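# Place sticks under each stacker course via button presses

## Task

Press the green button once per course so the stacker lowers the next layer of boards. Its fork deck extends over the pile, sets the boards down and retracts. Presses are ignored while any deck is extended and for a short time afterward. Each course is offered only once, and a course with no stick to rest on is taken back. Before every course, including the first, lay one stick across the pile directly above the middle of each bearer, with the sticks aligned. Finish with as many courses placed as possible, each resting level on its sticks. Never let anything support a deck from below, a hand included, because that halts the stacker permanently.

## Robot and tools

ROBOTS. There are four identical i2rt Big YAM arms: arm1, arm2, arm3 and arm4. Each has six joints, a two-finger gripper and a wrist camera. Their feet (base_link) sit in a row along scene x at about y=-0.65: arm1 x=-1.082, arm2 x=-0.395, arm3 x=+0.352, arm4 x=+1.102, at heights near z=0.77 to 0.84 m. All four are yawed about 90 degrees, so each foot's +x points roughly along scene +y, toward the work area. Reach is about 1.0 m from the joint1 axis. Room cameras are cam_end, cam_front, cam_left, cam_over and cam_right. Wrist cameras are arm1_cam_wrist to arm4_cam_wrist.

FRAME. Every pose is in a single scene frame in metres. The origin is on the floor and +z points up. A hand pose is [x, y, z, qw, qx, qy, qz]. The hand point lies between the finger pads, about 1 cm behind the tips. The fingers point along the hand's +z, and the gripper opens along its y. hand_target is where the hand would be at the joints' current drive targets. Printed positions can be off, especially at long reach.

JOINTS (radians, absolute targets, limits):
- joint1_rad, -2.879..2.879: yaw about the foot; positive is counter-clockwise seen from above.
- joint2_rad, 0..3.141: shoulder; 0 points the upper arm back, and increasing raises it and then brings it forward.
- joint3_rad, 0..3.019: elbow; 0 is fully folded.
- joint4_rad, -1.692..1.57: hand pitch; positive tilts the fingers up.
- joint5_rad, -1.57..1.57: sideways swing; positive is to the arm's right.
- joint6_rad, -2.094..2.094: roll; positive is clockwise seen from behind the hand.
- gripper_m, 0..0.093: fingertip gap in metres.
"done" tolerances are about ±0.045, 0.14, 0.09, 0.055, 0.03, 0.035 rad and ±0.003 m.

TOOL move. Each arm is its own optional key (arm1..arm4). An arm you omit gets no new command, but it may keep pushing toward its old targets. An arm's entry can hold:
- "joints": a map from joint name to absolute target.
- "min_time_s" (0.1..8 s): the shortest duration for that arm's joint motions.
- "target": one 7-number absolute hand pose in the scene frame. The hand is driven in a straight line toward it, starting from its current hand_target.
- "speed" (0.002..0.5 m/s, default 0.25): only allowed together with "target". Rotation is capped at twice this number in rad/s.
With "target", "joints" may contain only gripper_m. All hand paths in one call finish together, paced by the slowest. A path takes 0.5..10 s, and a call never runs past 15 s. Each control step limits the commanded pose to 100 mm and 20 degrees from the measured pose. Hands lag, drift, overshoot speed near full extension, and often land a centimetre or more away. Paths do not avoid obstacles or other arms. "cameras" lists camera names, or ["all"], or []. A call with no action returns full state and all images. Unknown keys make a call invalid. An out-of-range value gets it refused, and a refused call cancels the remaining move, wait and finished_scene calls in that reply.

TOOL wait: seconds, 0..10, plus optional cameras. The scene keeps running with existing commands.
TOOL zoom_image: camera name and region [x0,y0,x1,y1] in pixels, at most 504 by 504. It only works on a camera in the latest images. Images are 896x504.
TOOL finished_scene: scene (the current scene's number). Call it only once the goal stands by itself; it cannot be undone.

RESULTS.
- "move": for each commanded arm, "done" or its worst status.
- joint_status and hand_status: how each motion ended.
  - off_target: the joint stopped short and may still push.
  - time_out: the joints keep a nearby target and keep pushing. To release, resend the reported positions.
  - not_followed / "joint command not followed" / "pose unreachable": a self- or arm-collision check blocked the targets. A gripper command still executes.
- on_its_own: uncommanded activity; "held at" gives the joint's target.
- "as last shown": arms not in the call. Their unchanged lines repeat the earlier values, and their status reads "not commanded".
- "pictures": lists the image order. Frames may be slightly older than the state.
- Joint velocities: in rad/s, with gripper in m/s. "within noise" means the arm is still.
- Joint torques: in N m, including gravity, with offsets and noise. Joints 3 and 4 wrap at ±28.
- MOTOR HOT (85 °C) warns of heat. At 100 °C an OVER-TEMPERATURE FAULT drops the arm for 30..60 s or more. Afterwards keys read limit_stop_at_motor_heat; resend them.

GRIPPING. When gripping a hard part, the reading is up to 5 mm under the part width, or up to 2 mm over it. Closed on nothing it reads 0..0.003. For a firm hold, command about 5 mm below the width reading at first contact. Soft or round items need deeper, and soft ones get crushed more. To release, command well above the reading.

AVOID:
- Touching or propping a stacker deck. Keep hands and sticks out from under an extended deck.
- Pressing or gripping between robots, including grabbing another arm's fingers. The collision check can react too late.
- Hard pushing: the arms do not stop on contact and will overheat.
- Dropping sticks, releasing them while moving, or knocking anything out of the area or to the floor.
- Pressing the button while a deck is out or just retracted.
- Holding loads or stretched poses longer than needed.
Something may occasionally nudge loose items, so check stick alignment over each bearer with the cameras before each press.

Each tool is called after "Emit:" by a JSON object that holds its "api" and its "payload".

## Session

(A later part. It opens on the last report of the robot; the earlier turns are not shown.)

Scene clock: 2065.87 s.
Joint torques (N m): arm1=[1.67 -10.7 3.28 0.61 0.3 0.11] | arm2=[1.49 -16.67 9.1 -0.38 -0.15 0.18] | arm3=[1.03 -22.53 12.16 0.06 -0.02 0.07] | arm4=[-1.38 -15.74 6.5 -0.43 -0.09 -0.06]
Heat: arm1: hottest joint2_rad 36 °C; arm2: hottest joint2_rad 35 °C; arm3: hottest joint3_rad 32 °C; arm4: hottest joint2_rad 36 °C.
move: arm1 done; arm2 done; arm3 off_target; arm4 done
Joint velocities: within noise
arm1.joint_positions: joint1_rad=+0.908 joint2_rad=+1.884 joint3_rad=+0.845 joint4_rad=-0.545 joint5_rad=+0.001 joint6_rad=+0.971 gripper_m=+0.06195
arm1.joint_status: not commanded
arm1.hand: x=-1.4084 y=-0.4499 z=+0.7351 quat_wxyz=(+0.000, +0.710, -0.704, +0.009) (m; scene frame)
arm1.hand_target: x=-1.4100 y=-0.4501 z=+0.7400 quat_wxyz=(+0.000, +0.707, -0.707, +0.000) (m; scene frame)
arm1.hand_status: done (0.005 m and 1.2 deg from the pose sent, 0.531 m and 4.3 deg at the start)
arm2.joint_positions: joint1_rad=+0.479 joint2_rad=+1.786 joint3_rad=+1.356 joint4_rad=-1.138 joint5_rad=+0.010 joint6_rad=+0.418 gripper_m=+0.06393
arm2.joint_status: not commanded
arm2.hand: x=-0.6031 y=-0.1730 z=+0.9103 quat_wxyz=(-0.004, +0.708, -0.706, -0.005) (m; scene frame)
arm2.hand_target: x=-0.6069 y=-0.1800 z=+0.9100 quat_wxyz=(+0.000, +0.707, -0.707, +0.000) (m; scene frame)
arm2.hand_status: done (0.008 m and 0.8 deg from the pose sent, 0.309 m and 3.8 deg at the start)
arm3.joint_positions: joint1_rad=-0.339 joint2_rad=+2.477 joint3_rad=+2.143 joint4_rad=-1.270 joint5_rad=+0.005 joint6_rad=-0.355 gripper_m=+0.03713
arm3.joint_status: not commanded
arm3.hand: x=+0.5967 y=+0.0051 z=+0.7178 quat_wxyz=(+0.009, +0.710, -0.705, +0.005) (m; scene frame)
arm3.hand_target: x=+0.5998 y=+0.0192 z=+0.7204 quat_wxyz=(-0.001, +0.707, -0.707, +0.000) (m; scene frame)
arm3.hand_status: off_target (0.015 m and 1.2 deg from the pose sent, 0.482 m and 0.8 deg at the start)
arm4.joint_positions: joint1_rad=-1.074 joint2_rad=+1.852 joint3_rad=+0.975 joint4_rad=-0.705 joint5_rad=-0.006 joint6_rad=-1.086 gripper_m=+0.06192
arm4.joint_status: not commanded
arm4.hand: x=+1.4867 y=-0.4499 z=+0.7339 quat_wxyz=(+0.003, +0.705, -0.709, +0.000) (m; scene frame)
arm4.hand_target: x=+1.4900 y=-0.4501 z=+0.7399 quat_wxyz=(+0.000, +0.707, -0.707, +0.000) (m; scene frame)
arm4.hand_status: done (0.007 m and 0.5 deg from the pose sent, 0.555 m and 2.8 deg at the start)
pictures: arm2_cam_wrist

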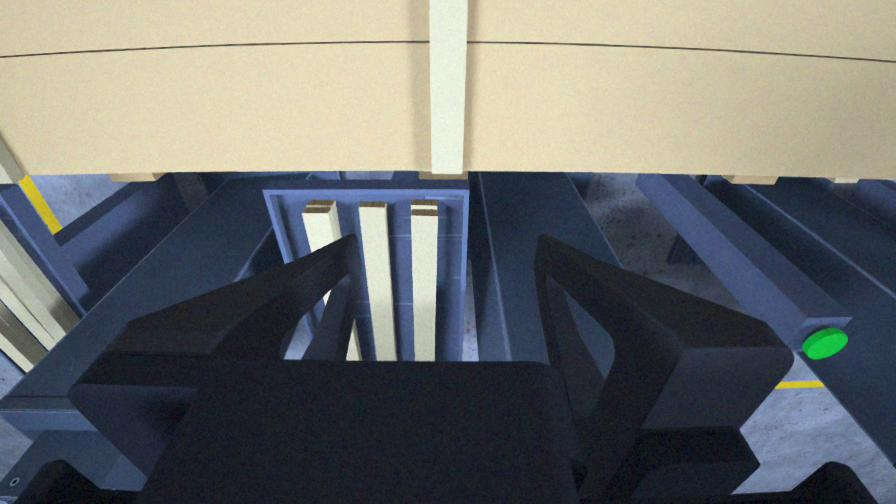

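Emit:
{"api": "move", "payload": {"arm1": {"target": [-1.426, -0.66, 0.70, 0, 0.7071, -0.7071, 0], "speed": 0.2}, "arm2": {"target": [-0.69, -0.45, 0.76, 0, 0.7071, -0.7071, 0], "speed": 0.25}, "arm4": {"target": [1.44, -0.66, 0.70, 0, 0.7071, -0.7071, 0], "speed": 0.2}, "arm3": {"target": [-0.003, 0.025, 0.71, 0, 0.7071, -0.7071, 0], "speed": 0.2}, "cameras": ["arm1_cam_wrist", "arm4_cam_wrist", "cam_over", "cam_end"]}}

Scene clock: 2109.67 s.
Joint torques (N m): arm1=[1.96 -7.41 2.39 0.79 0.31 0.11] | arm2=[1.26 -10.46 5.71 0.46 -0.06 0.18] | arm3=[0.44 -24.23 12.82 0.03 0.06 0.09] | arm4=[-1.79 -12.4 4 0.38 -0.07 -0.05]
Heat: arm1: hottest joint3_rad 33 °C; arm2: hottest joint2_rad 32 °C; arm3: hottest joint3_rad 40 °C; arm4: hottest joint2_rad 33 °C.
move: arm1 done; arm2 done; arm3 off_target; arm4 done
Joint velocities: within noise
arm1.joint_positions: joint1_rad=+1.465 joint2_rad=+1.907 joint3_rad=+0.697 joint4_rad=-0.358 joint5_rad=+0.003 joint6_rad=+1.534 gripper_m=+0.06195
arm1.joint_status: not commanded
arm1.hand: x=-1.4287 y=-0.6568 z=+0.7040 quat_wxyz=(+0.002, +0.708, -0.707, +0.000) (m; scene frame)
arm1.hand_target: x=-1.4260 y=-0.6599 z=+0.7002 quat_wxyz=(+0.000, +0.707, -0.707, +0.000) (m; scene frame)
arm1.hand_status: done (0.006 m and 0.2 deg from the pose sent, 0.214 m and 1.1 deg at the start)
arm2.joint_positions: joint1_rad=+1.035 joint2_rad=+1.706 joint3_rad=+0.738 joint4_rad=-0.611 joint5_rad=+0.002 joint6_rad=+0.973 gripper_m=+0.06393
arm2.joint_status: not commanded
arm2.hand: x=-0.6891 y=-0.4456 z=+0.7648 quat_wxyz=(+0.000, +0.708, -0.706, -0.002) (m; scene frame)
arm2.hand_target: x=-0.6899 y=-0.4500 z=+0.7601 quat_wxyz=(+0.000, +0.707, -0.707, +0.000) (m; scene frame)
arm2.hand_status: done (0.007 m and 0.3 deg from the pose sent, 0.327 m and 0.8 deg at the start)
arm3.joint_positions: joint1_rad=+0.487 joint2_rad=+2.718 joint3_rad=+2.594 joint4_rad=-1.477 joint5_rad=-0.006 joint6_rad=+0.464 gripper_m=+0.03713
arm3.joint_status: not commanded
arm3.hand: x=-0.0005 y=+0.0145 z=+0.7084 quat_wxyz=(+0.003, +0.712, -0.702, +0.009) (m; scene frame)
arm3.hand_target: x=-0.0026 y=+0.0242 z=+0.7100 quat_wxyz=(-0.001, +0.707, -0.707, -0.002) (m; scene frame)
arm3.hand_status: off_target (0.011 m and 1.3 deg from the pose sent, 0.600 m and 1.2 deg at the start)
arm4.joint_positions: joint1_rad=-1.569 joint2_rad=+1.783 joint3_rad=+0.683 joint4_rad=-0.495 joint5_rad=-0.003 joint6_rad=-1.590 gripper_m=+0.06192
arm4.joint_status: not commanded
arm4.hand: x=+1.4377 y=-0.6561 z=+0.6986 quat_wxyz=(+0.006, +0.708, -0.706, -0.005) (m; scene frame)
arm4.hand_target: x=+1.4400 y=-0.6600 z=+0.7001 quat_wxyz=(+0.000, +0.707, -0.707, +0.000) (m; scene frame)
arm4.hand_status: done (0.005 m and 0.9 deg from the pose sent, 0.218 m and 0.5 deg at the start)
pictures: arm1_cam_wrist, arm4_cam_wrist, cam_end, cam_over

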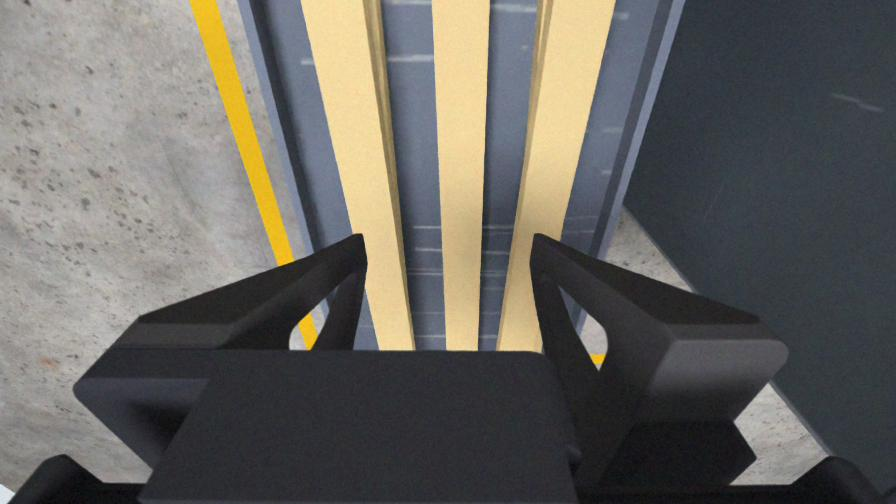

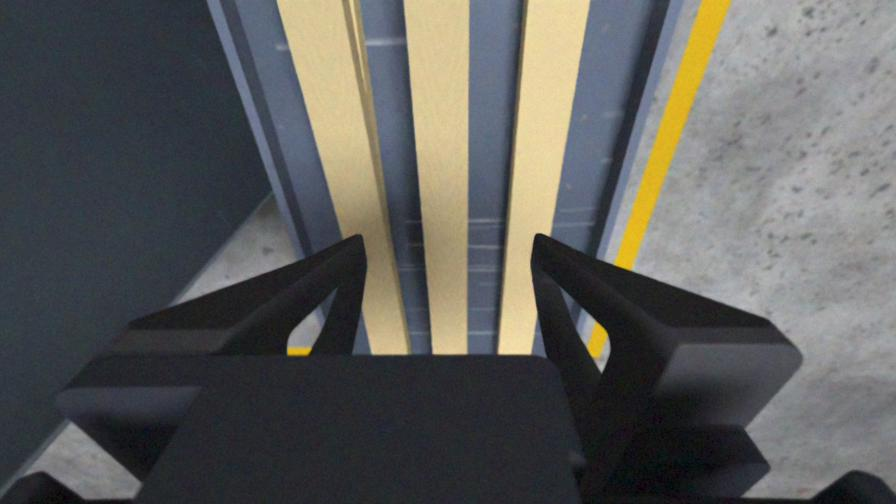

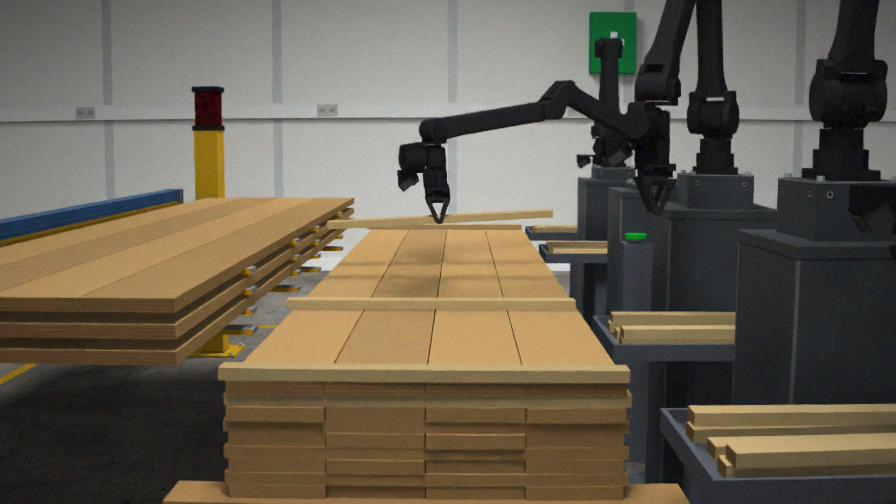

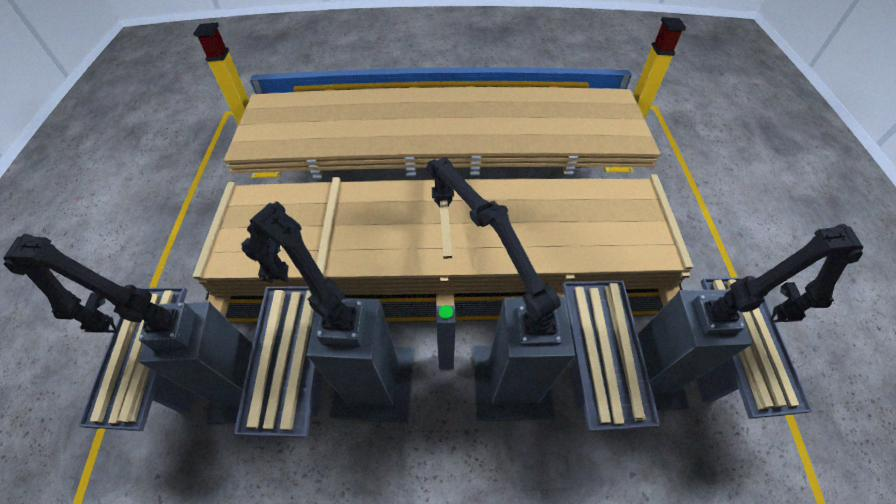

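Emit:
{"api": "zoom_image", "payload": {"camera": "cam_over", "region": [390, 150, 510, 300]}}

Scaled by 3.360.

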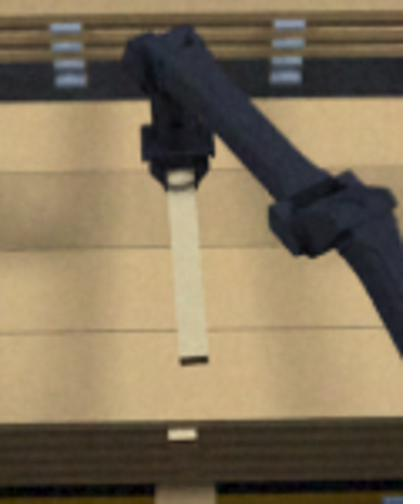

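Emit:
{"api": "zoom_image", "payload": {"camera": "arm4_cam_wrist", "region": [270, 100, 620, 300]}}

Emit:
{"api": "zoom_image", "payload": {"camera": "arm1_cam_wrist", "region": [270, 100, 620, 300]}}

Scaled by 1.440.

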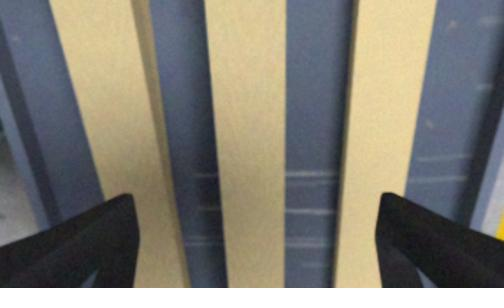

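Scaled by 1.440.

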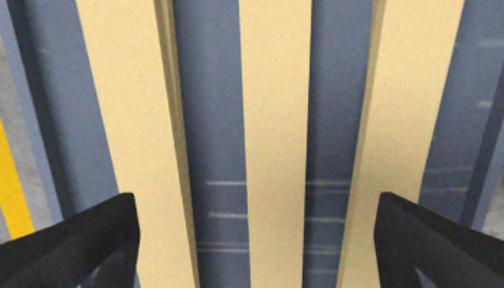

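Emit:
{"api": "move", "payload": {"arm1": {"target": [-1.493, -0.69, 0.57, 0, 0.7071, -0.7071, 0], "speed": 0.12}, "arm2": {"target": [-0.65, -0.66, 0.70, 0, 0.7071, -0.7071, 0], "speed": 0.2}, "arm4": {"target": [1.367, -0.69, 0.57, 0, 0.7071, -0.7071, 0], "speed": 0.12}, "arm3": {"target": [-0.007, 0.021, 0.615, -0.015, 0.6915, -0.7224, -0.015], "speed": 0.1}, "cameras": ["arm1_cam_wrist", "arm2_cam_wrist", "arm4_cam_wrist", "cam_end", "cam_over"]}}

Emit:
{"api": "zoom_image", "payload": {"camera": "cam_over", "region": [390, 150, 510, 300]}}

Emit:
{"api": "zoom_image", "payload": {"camera": "cam_end", "region": [300, 180, 580, 280]}}

Scene clock: 2207.23 s.
Joint torques (N m): arm1=[2.26 -10.34 2.92 0.7 0.31 0.12] | arm2=[1.38 -8 2.62 0.42 0.13 0.19] | arm3=[1.38 -24.76 8.85 0.85 0.17 0.08] | arm4=[-1.85 -10.64 -0.17 0.39 -0.05 -0.04]
Heat: arm1: hottest joint3_rad 30 °C; arm2: hottest joint2_rad 29 °C; arm3: hottest joint3_rad 45 °C; arm4: hottest joint2_rad 29 °C.
move: arm1 off_target; arm2 done; arm3 off_target; arm4 done
Joint velocities: within noise
arm1.joint_positions: joint1_rad=+1.538 joint2_rad=+2.350 joint3_rad=+0.958 joint4_rad=-0.204 joint5_rad=+0.003 joint6_rad=+1.609 gripper_m=+0.06195
arm1.joint_status: not commanded
arm1.hand: x=-1.4797 y=-0.6850 z=+0.5722 quat_wxyz=(-0.009, +0.707, -0.707, +0.010) (m; scene frame)
arm1.hand_target: x=-1.4928 y=-0.6900 z=+0.5704 quat_wxyz=(+0.000, +0.707, -0.707, +0.000) (m; scene frame)
arm1.hand_status: off_target (0.014 m and 1.5 deg from the pose sent, 0.152 m and 0.2 deg at the start)
arm2.joint_positions: joint1_rad=+1.674 joint2_rad=+1.754 joint3_rad=+0.449 joint4_rad=-0.273 joint5_rad=-0.011 joint6_rad=+1.615 gripper_m=+0.06393
arm2.joint_status: not commanded
arm2.hand: x=-0.6523 y=-0.6573 z=+0.7031 quat_wxyz=(+0.002, +0.708, -0.707, +0.000) (m; scene frame)
arm2.hand_target: x=-0.6500 y=-0.6599 z=+0.7001 quat_wxyz=(+0.000, +0.707, -0.707, +0.000) (m; scene frame)
arm2.hand_status: done (0.005 m and 0.3 deg from the pose sent, 0.227 m and 0.3 deg at the start)
arm3.joint_positions: joint1_rad=+0.487 joint2_rad=+2.775 joint3_rad=+2.498 joint4_rad=-1.262 joint5_rad=+0.011 joint6_rad=+0.520 gripper_m=+0.03713
arm3.joint_status: not commanded
arm3.hand: x=-0.0016 y=+0.0244 z=+0.6303 quat_wxyz=(-0.015, +0.692, -0.722, -0.018) (m; scene frame)
arm3.hand_target: x=-0.0068 y=+0.0205 z=+0.6152 quat_wxyz=(-0.015, +0.691, -0.722, -0.015) (m; scene frame)
arm3.hand_status: off_target (0.017 m and 0.3 deg from the pose sent, 0.094 m and 4.7 deg at the start)
arm4.joint_positions: joint1_rad=-1.686 joint2_rad=+2.175 joint3_rad=+0.547 joint4_rad=+0.055 joint5_rad=-0.003 joint6_rad=-1.707 gripper_m=+0.06192
arm4.joint_status: not commanded
arm4.hand: x=+1.3717 y=-0.6868 z=+0.5742 quat_wxyz=(-0.002, +0.708, -0.706, +0.003) (m; scene frame)
arm4.hand_target: x=+1.3669 y=-0.6898 z=+0.5702 quat_wxyz=(+0.000, +0.707, -0.707, +0.000) (m; scene frame)
arm4.hand_status: done (0.007 m and 0.4 deg from the pose sent, 0.151 m and 0.9 deg at the start)
pictures: arm1_cam_wrist, arm2_cam_wrist, arm4_cam_wrist, cam_end, cam_over

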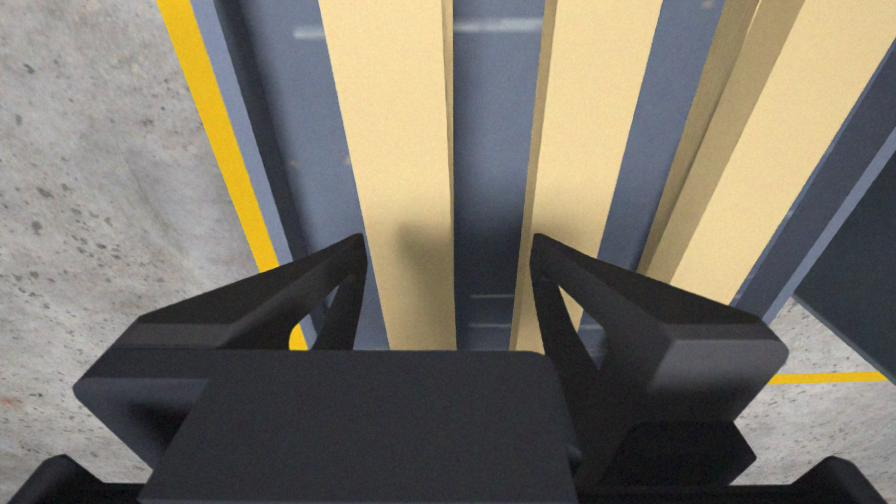

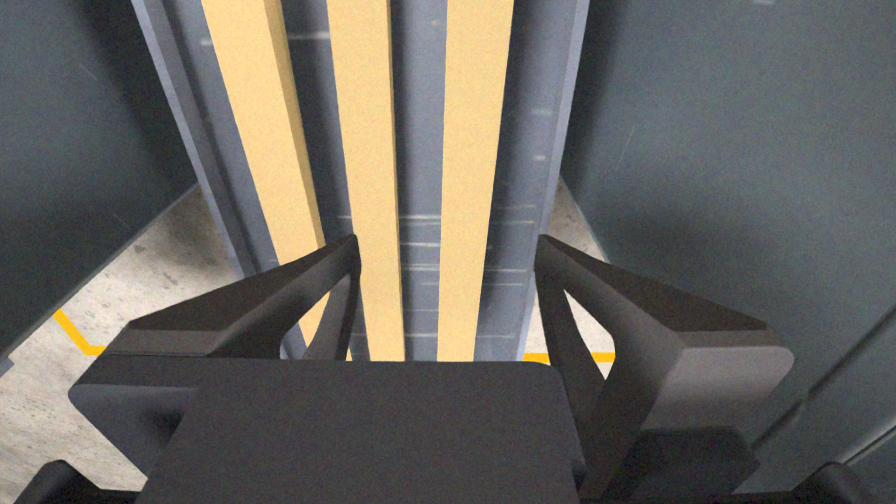

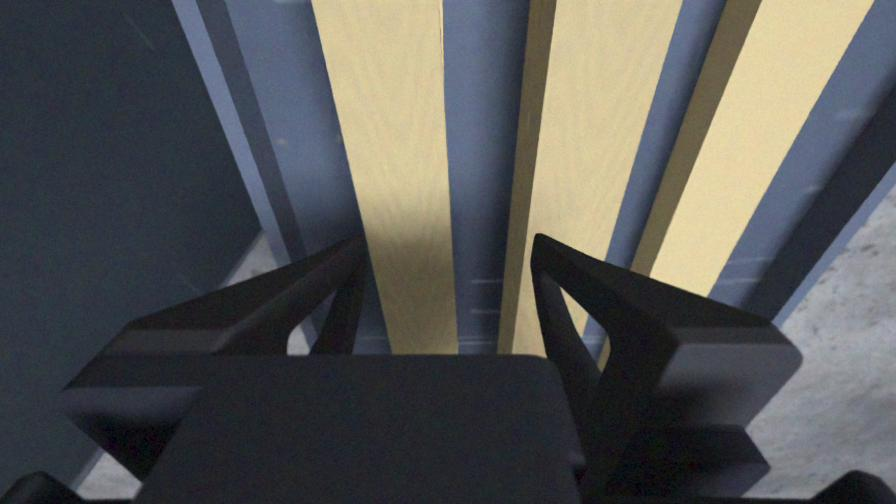

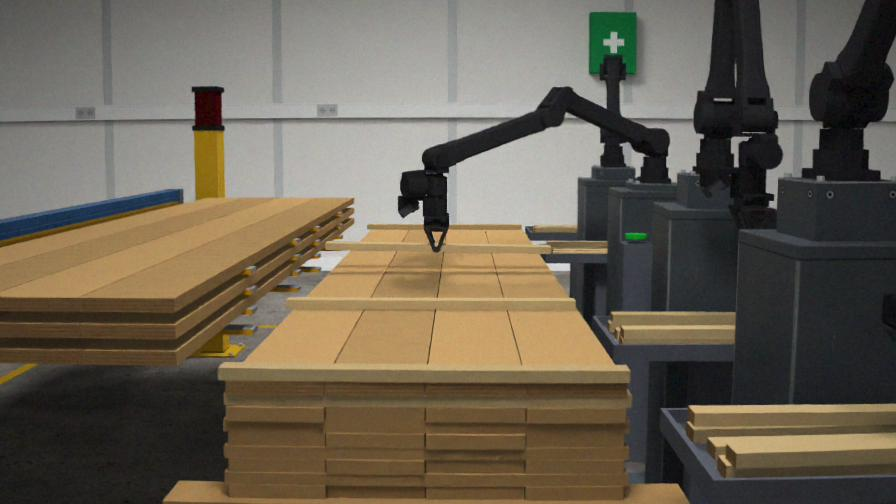

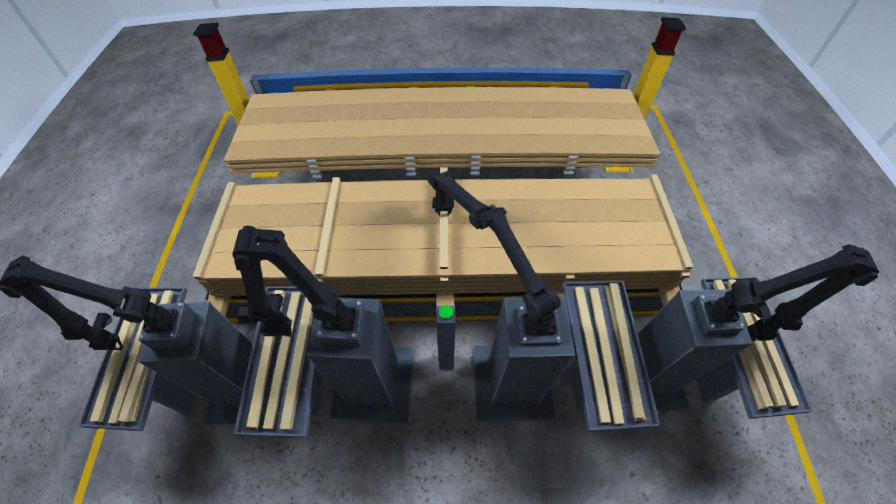

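Scaled by 3.360.

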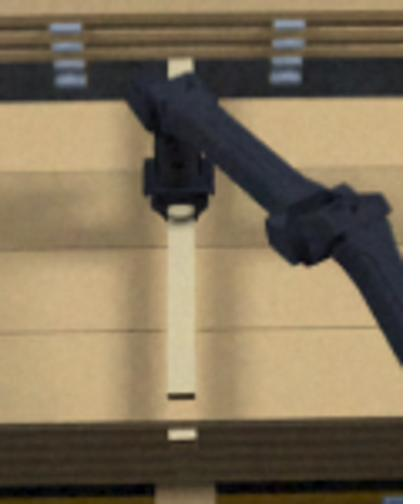

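Scaled by 1.800.

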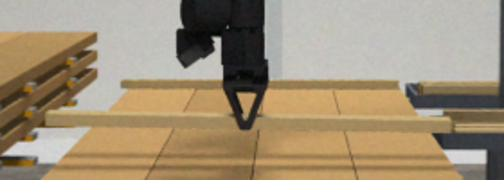

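Emit:
{"api": "move", "payload": {"arm1": {"target": [-1.511, -0.69, 0.55, 0, 0.7071, -0.7071, 0], "speed": 0.08}, "arm2": {"target": [-0.640, -0.69, 0.57, 0, 0.7071, -0.7071, 0], "speed": 0.12}, "arm4": {"target": [1.348, -0.69, 0.55, 0, 0.7071, -0.7071, 0], "speed": 0.08}, "arm3": {"target": [-0.001, 0.014, 0.573, -0.010, 0.6915, -0.7224, -0.010], "speed": 0.06}, "cameras": ["arm1_cam_wrist", "arm2_cam_wrist", "arm4_cam_wrist", "cam_end", "cam_over"]}}

Emit:
{"api": "zoom_image", "payload": {"camera": "cam_over", "region": [390, 150, 510, 300]}}

Emit:
{"api": "zoom_image", "payload": {"camera": "cam_end", "region": [300, 180, 580, 280]}}

Scene clock: 2242.30 s.
Joint torques (N m): arm1=[2.26 -10.87 2.97 0.14 0.29 0.08] | arm2=[1.38 -10.52 -1.35 0.39 0.08 0.18] | arm3=[1.14 -24.59 8.27 0.85 0.01 0.05] | arm4=[-1.9 -10.4 -1.55 0.43 -0.04 -0.05]
Heat: arm1: hottest joint3_rad 30 °C; arm2: hottest joint2_rad 28 °C; arm3: hottest joint3_rad 42 °C; arm4: hottest joint2_rad 28 °C.
move: arm1 done; arm2 done; arm3 off_target; arm4 off_target
Joint velocities: within noise
arm1.joint_positions: joint1_rad=+1.538 joint2_rad=+2.413 joint3_rad=+1.035 joint4_rad=-0.204 joint5_rad=+0.003 joint6_rad=+1.609 gripper_m=+0.06195
arm1.joint_status: not commanded
arm1.hand: x=-1.5018 y=-0.6860 z=+0.5528 quat_wxyz=(-0.003, +0.707, -0.707, +0.005) (m; scene frame)
arm1.hand_target: x=-1.5108 y=-0.6899 z=+0.5502 quat_wxyz=(+0.000, +0.707, -0.707, +0.000) (m; scene frame)
arm1.hand_status: done (0.010 m and 0.7 deg from the pose sent, 0.039 m and 1.5 deg at the start)
arm2.joint_positions: joint1_rad=+1.801 joint2_rad=+2.305 joint3_rad=+0.530 joint4_rad=+0.189 joint5_rad=-0.011 joint6_rad=+1.742 gripper_m=+0.06393
arm2.joint_status: not commanded
arm2.hand: x=-0.6383 y=-0.6867 z=+0.5728 quat_wxyz=(-0.002, +0.707, -0.707, +0.003) (m; scene frame)
arm2.hand_target: x=-0.6401 y=-0.6900 z=+0.5701 quat_wxyz=(+0.000, +0.707, -0.707, +0.000) (m; scene frame)
arm2.hand_status: done (0.005 m and 0.4 deg from the pose sent, 0.138 m and 0.3 deg at the start)
arm3.joint_positions: joint1_rad=+0.487 joint2_rad=+2.815 joint3_rad=+2.474 joint4_rad=-1.204 joint5_rad=+0.009 joint6_rad=+0.520 gripper_m=+0.03713
arm3.joint_status: not commanded
arm3.hand: x=+0.0009 y=+0.0194 z=+0.5920 quat_wxyz=(-0.013, +0.692, -0.722, -0.016) (m; scene frame)
arm3.hand_target: x=-0.0008 y=+0.0135 z=+0.5734 quat_wxyz=(-0.010, +0.692, -0.722, -0.010) (m; scene frame)
arm3.hand_status: off_target (0.020 m and 0.7 deg from the pose sent, 0.058 m and 1.1 deg at the start)
arm4.joint_positions: joint1_rad=-1.696 joint2_rad=+2.261 joint3_rad=+0.533 joint4_rad=+0.162 joint5_rad=-0.003 joint6_rad=-1.718 gripper_m=+0.06192
arm4.joint_status: not commanded
arm4.hand: x=+1.3577 y=-0.6877 z=+0.5540 quat_wxyz=(-0.004, +0.709, -0.706, +0.006) (m; scene frame)
arm4.hand_target: x=+1.3481 y=-0.6898 z=+0.5503 quat_wxyz=(+0.000, +0.707, -0.707, +0.000) (m; scene frame)
arm4.hand_status: off_target (0.011 m and 0.8 deg from the pose sent, 0.034 m and 0.4 deg at the start)
pictures: arm1_cam_wrist, arm2_cam_wrist, arm4_cam_wrist, cam_end, cam_over

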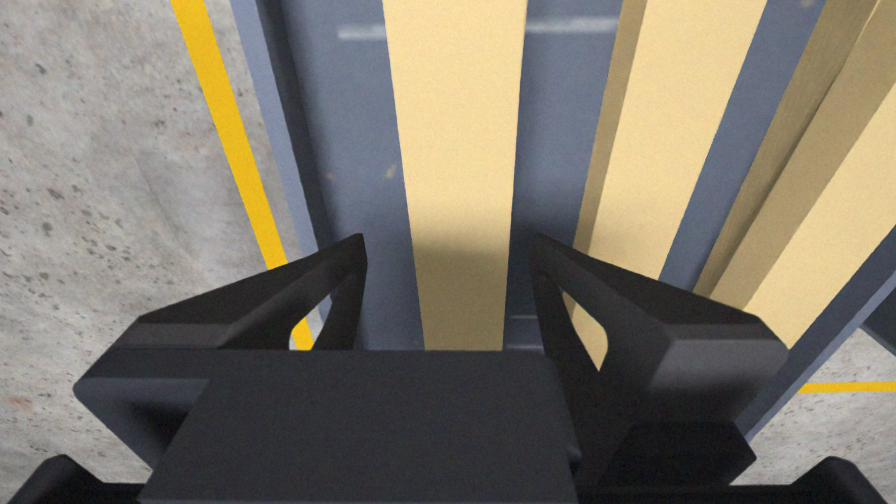

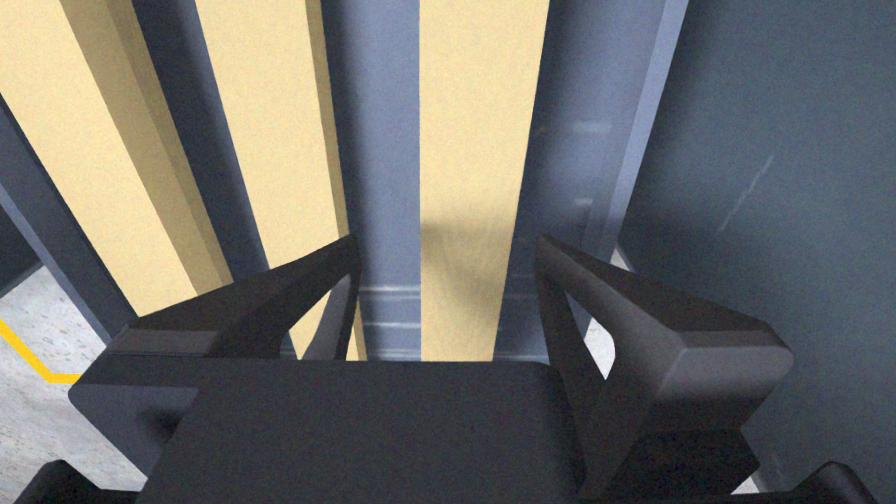

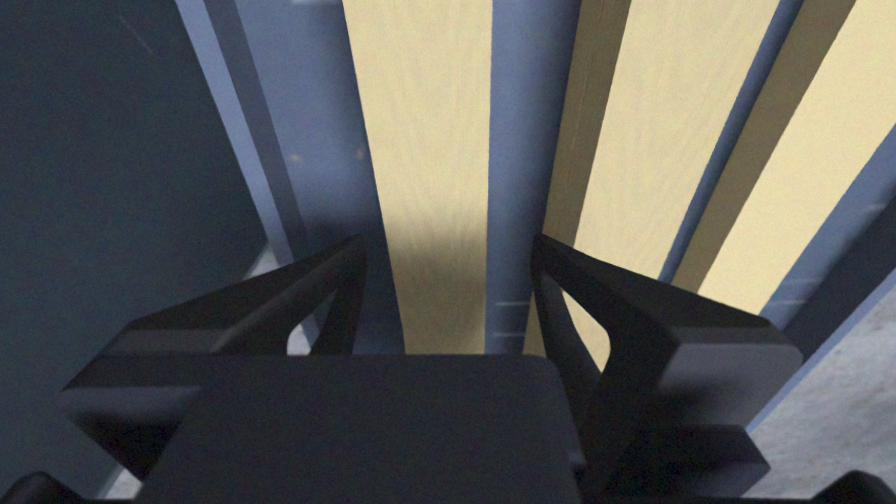

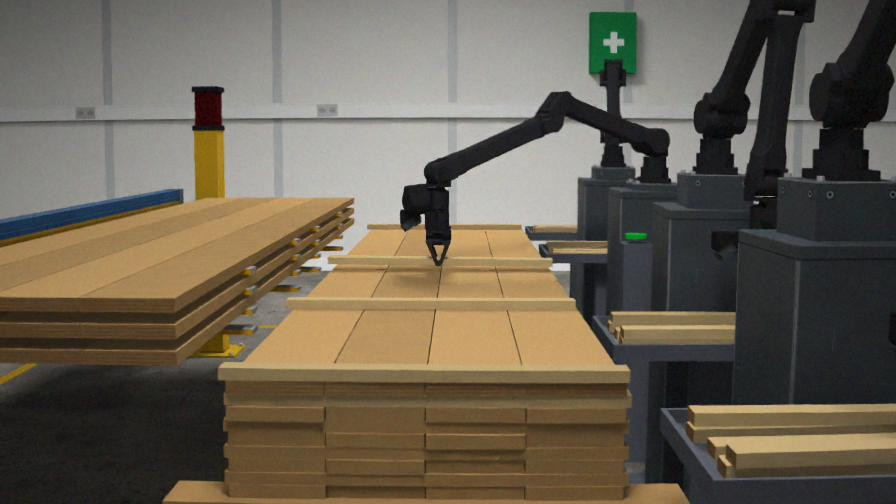

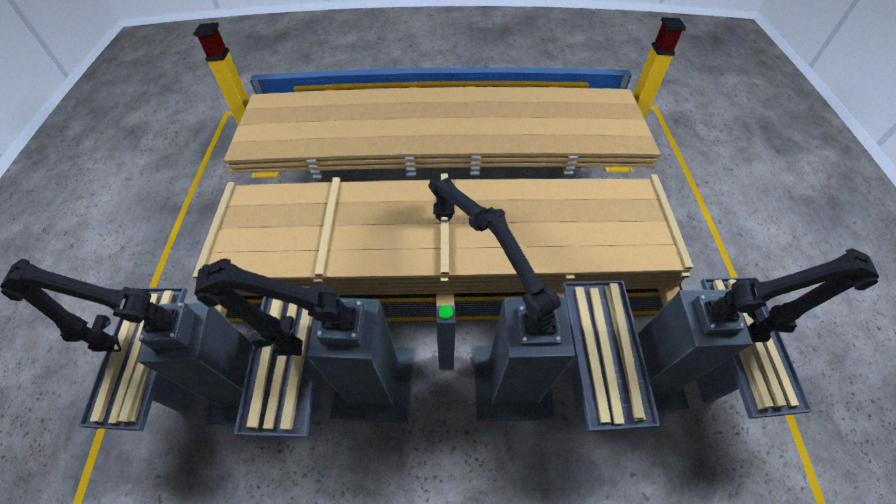

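Scaled by 3.360.

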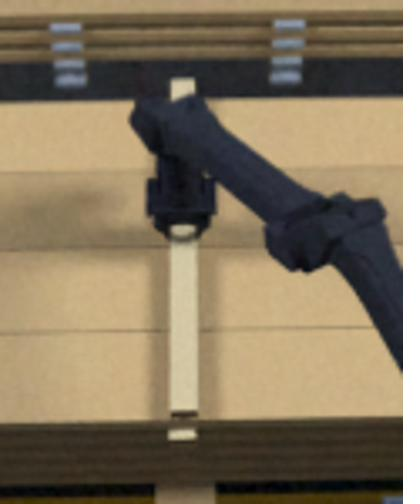

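Scaled by 1.800.

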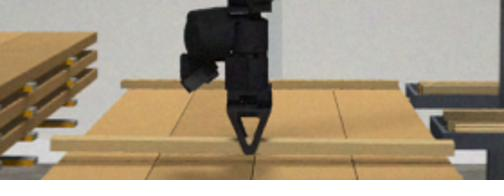

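Emit:
{"api": "move", "payload": {"arm1": {"target": [-1.504, -0.69, 0.528, 0, 0.7071, -0.7071, 0], "speed": 0.08}, "arm2": {"target": [-0.627, -0.69, 0.528, 0, 0.7071, -0.7071, 0], "speed": 0.08}, "arm4": {"target": [1.344, -0.69, 0.528, 0, 0.7071, -0.7071, 0], "speed": 0.08}, "arm3": {"target": [-0.001, 0.014, 0.560, -0.006, 0.6915, -0.7224, -0.006], "speed": 0.05}, "cameras": ["arm1_cam_wrist", "arm2_cam_wrist", "arm4_cam_wrist", "cam_end", "cam_over"]}}

Emit:
{"api": "zoom_image", "payload": {"camera": "cam_over", "region": [390, 150, 510, 300]}}

Emit:
{"api": "zoom_image", "payload": {"camera": "cam_end", "region": [300, 180, 580, 280]}}

Scene clock: 2268.47 s.
Joint torques (N m): arm1=[2.02 -10.99 2.45 0.69 0.29 0.11] | arm2=[1.32 -10.7 -2.63 0.4 0.08 0.18] | arm3=[1.03 -23.12 10.67 0.46 -0.03 0.05] | arm4=[-1.9 -10.52 -1.16 0.42 -0.04 -0.05]
Heat: arm1: hottest joint2_rad 30 °C; arm2: hottest joint2_rad 28 °C; arm3: hottest joint3_rad 41 °C; arm4: hottest joint2_rad 27 °C.
move: arm1 off_target; arm2 done; arm3 off_target; arm4 done
Joint velocities: within noise
arm1.joint_positions: joint1_rad=+1.538 joint2_rad=+2.470 joint3_rad=+1.046 joint4_rad=-0.170 joint5_rad=+0.003 joint6_rad=+1.609 gripper_m=+0.06195
arm1.joint_status: not commanded
arm1.hand: x=-1.4923 y=-0.6858 z=+0.5309 quat_wxyz=(-0.008, +0.707, -0.707, +0.009) (m; scene frame)
arm1.hand_target: x=-1.5038 y=-0.6899 z=+0.5284 quat_wxyz=(+0.000, +0.707, -0.707, +0.000) (m; scene frame)
arm1.hand_status: off_target (0.013 m and 1.4 deg from the pose sent, 0.025 m and 0.7 deg at the start)
arm2.joint_positions: joint1_rad=+1.813 joint2_rad=+2.475 joint3_rad=+0.569 joint4_rad=+0.320 joint5_rad=-0.011 joint6_rad=+1.754 gripper_m=+0.06393
arm2.joint_status: not commanded
arm2.hand: x=-0.6257 y=-0.6869 z=+0.5311 quat_wxyz=(-0.002, +0.707, -0.707, +0.003) (m; scene frame)
arm2.hand_target: x=-0.6269 y=-0.6900 z=+0.5281 quat_wxyz=(+0.000, +0.707, -0.707, +0.000) (m; scene frame)
arm2.hand_status: done (0.005 m and 0.4 deg from the pose sent, 0.046 m and 0.4 deg at the start)
arm3.joint_positions: joint1_rad=+0.487 joint2_rad=+2.835 joint3_rad=+2.476 joint4_rad=-1.204 joint5_rad=+0.005 joint6_rad=+0.520 gripper_m=+0.03713
arm3.joint_status: not commanded
arm3.hand: x=+0.0029 y=+0.0140 z=+0.5777 quat_wxyz=(-0.008, +0.692, -0.722, -0.008) (m; scene frame)
arm3.hand_target: x=-0.0006 y=+0.0131 z=+0.5604 quat_wxyz=(-0.006, +0.692, -0.722, -0.007) (m; scene frame)
arm3.hand_status: off_target (0.018 m and 0.3 deg from the pose sent, 0.032 m and 1.4 deg at the start)
arm4.joint_positions: joint1_rad=-1.699 joint2_rad=+2.351 joint3_rad=+0.542 joint4_rad=+0.229 joint5_rad=-0.003 joint6_rad=-1.721 gripper_m=+0.06192
arm4.joint_status: not commanded
arm4.hand: x=+1.3456 y=-0.6867 z=+0.5325 quat_wxyz=(+0.000, +0.709, -0.706, +0.000) (m; scene frame)
arm4.hand_target: x=+1.3440 y=-0.6899 z=+0.5281 quat_wxyz=(+0.000, +0.707, -0.707, +0.000) (m; scene frame)
arm4.hand_status: done (0.006 m and 0.2 deg from the pose sent, 0.029 m and 0.8 deg at the start)
pictures: arm1_cam_wrist, arm2_cam_wrist, arm4_cam_wrist, cam_end, cam_over

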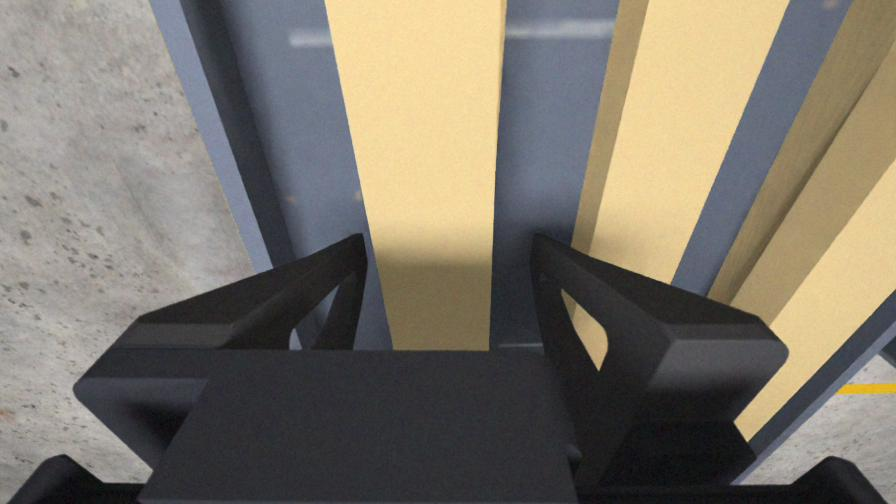

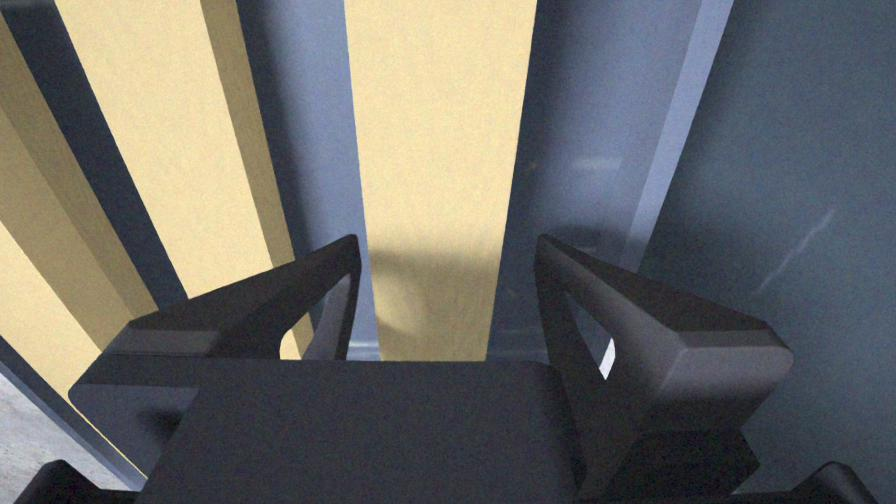

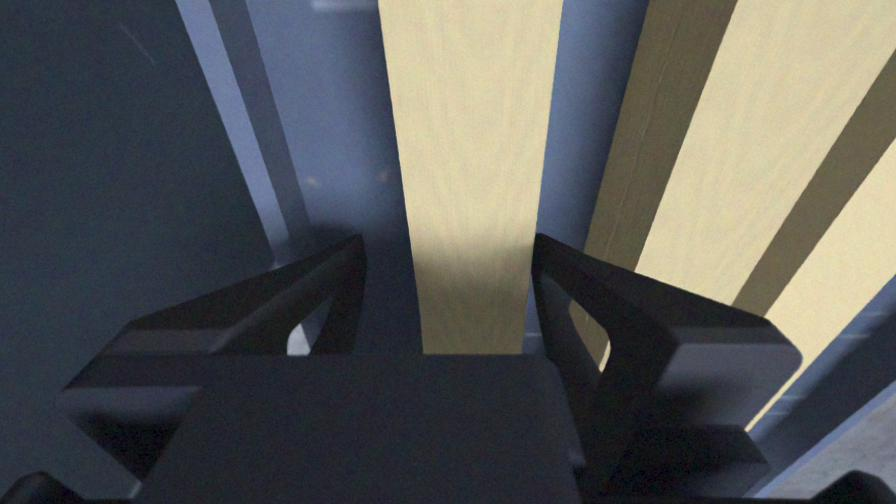

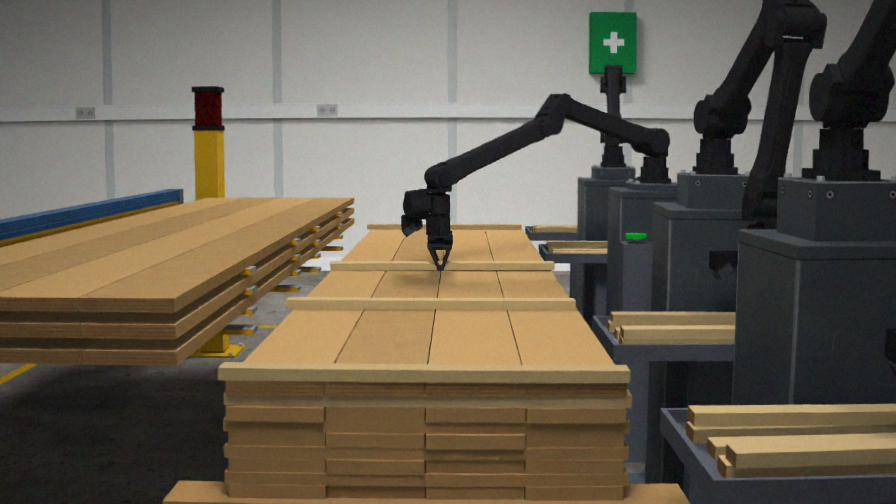

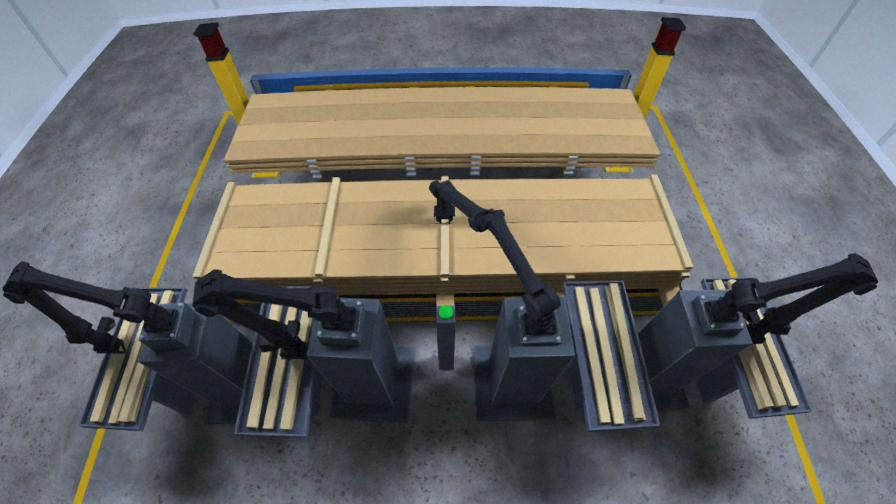

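Scaled by 3.360.

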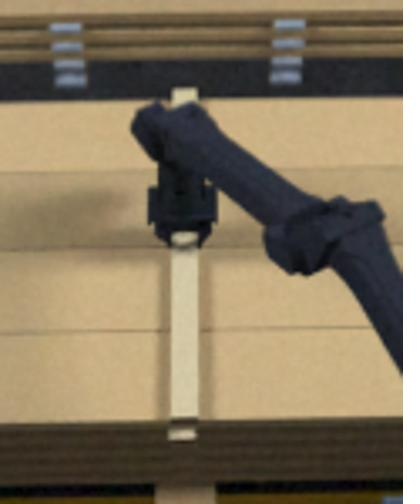

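Scaled by 1.800.

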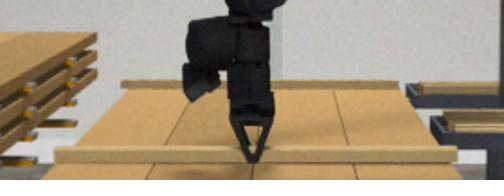

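Emit:
{"api": "move", "payload": {"arm1": {"joints": {"gripper_m": 0.030}}, "arm2": {"joints": {"gripper_m": 0.032}}, "arm4": {"joints": {"gripper_m": 0.030}}, "arm3": {"target": [-0.001, 0.017, 0.552, -0.006, 0.6915, -0.7224, -0.006], "speed": 0.05}, "cameras": ["cam_end", "arm3_cam_wrist"]}}

Emit:
{"api": "zoom_image", "payload": {"camera": "cam_end", "region": [300, 180, 580, 280]}}

Scene clock: 2282.07 s.
Joint torques (N m): arm1=[1.85 -11.05 2.33 0.66 0.29 0.06] | arm2=[1.38 -10.7 -2.81 0.28 0.06 0.12] | arm3=[0.91 -22.53 10.92 0.29 0.04 0.02] | arm4=[-1.9 -10.58 -1.4 0.27 -0.04 0.02]
Heat: arm1: hottest joint2_rad 30 °C; arm2: hottest joint2_rad 28 °C; arm3: hottest joint3_rad 41 °C; arm4: hottest joint2_rad 27 °C.
move: arm1 off_target; arm2 off_target; arm3 off_target; arm4 off_target
Joint velocities: within noise
arm1.joint_positions: joint1_rad=+1.538 joint2_rad=+2.470 joint3_rad=+1.049 joint4_rad=-0.168 joint5_rad=+0.003 joint6_rad=+1.613 gripper_m=+0.03701
arm1.joint_status: gripper_m off_target (ended at +0.03704, target +0.03000)
arm1.hand: x=-1.4948 y=-0.6859 z=+0.5311 quat_wxyz=(-0.006, +0.706, -0.708, +0.008) (m; scene frame)
arm1.hand_target: x=-1.5039 y=-0.6900 z=+0.5284 quat_wxyz=(+0.000, +0.707, -0.707, +0.000) (m; scene frame)
arm1.hand_status: not commanded
arm2.joint_positions: joint1_rad=+1.813 joint2_rad=+2.475 joint3_rad=+0.571 joint4_rad=+0.323 joint5_rad=-0.011 joint6_rad=+1.760 gripper_m=+0.03890
arm2.joint_status: gripper_m off_target (ended at +0.03893, target +0.03200)
arm2.hand: x=-0.6280 y=-0.6873 z=+0.5307 quat_wxyz=(+0.000, +0.705, -0.709, +0.001) (m; scene frame)
arm2.hand_target: x=-0.6271 y=-0.6900 z=+0.5280 quat_wxyz=(+0.000, +0.707, -0.707, +0.000) (m; scene frame)
arm2.hand_status: not commanded
arm3.joint_positions: joint1_rad=+0.487 joint2_rad=+2.848 joint3_rad=+2.503 joint4_rad=-1.205 joint5_rad=+0.003 joint6_rad=+0.520 gripper_m=+0.03713
arm3.joint_status: not commanded
arm3.hand: x=+0.0001 y=+0.0187 z=+0.5773 quat_wxyz=(-0.009, +0.692, -0.722, -0.014) (m; scene frame)
arm3.hand_target: x=-0.0003 y=+0.0155 z=+0.5526 quat_wxyz=(-0.006, +0.692, -0.722, -0.007) (m; scene frame)
arm3.hand_status: off_target (0.025 m and 1.0 deg from the pose sent, 0.026 m and 0.3 deg at the start)
arm4.joint_positions: joint1_rad=-1.699 joint2_rad=+2.351 joint3_rad=+0.546 joint4_rad=+0.233 joint5_rad=-0.003 joint6_rad=-1.728 gripper_m=+0.03743
arm4.joint_status: gripper_m off_target (ended at +0.03746, target +0.03000)
arm4.hand: x=+1.3487 y=-0.6871 z=+0.5322 quat_wxyz=(-0.002, +0.711, -0.703, +0.003) (m; scene frame)
arm4.hand_target: x=+1.3440 y=-0.6899 z=+0.5281 quat_wxyz=(+0.000, +0.707, -0.707, +0.000) (m; scene frame)
arm4.hand_status: not commanded
pictures: arm3_cam_wrist, cam_end

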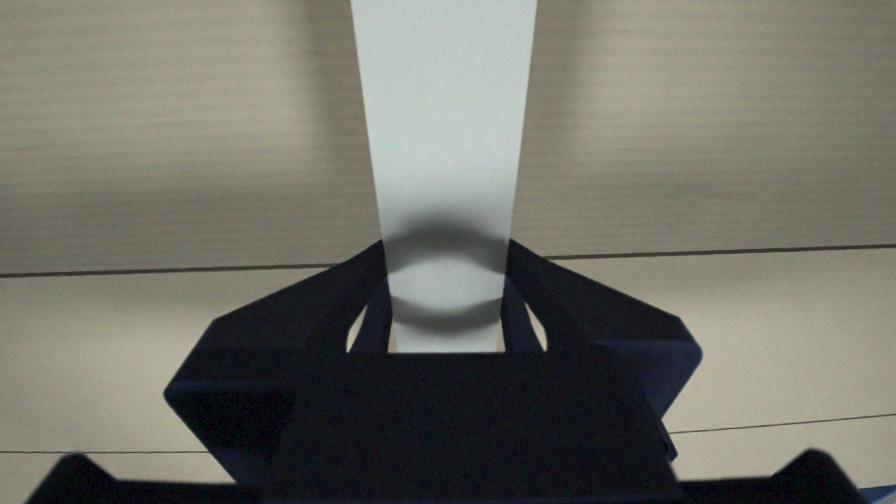

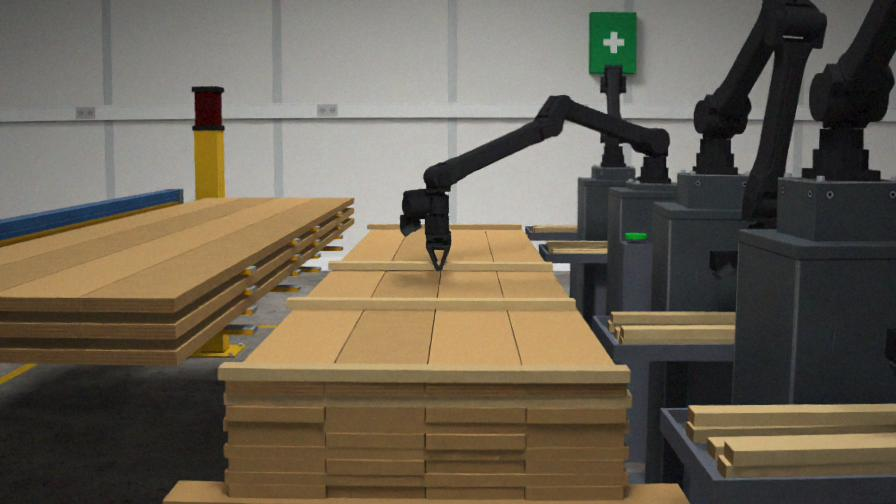

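Scaled by 1.800.

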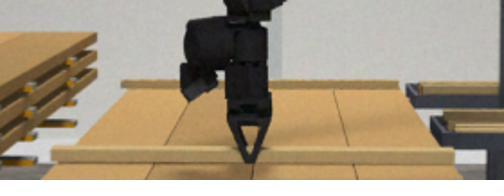

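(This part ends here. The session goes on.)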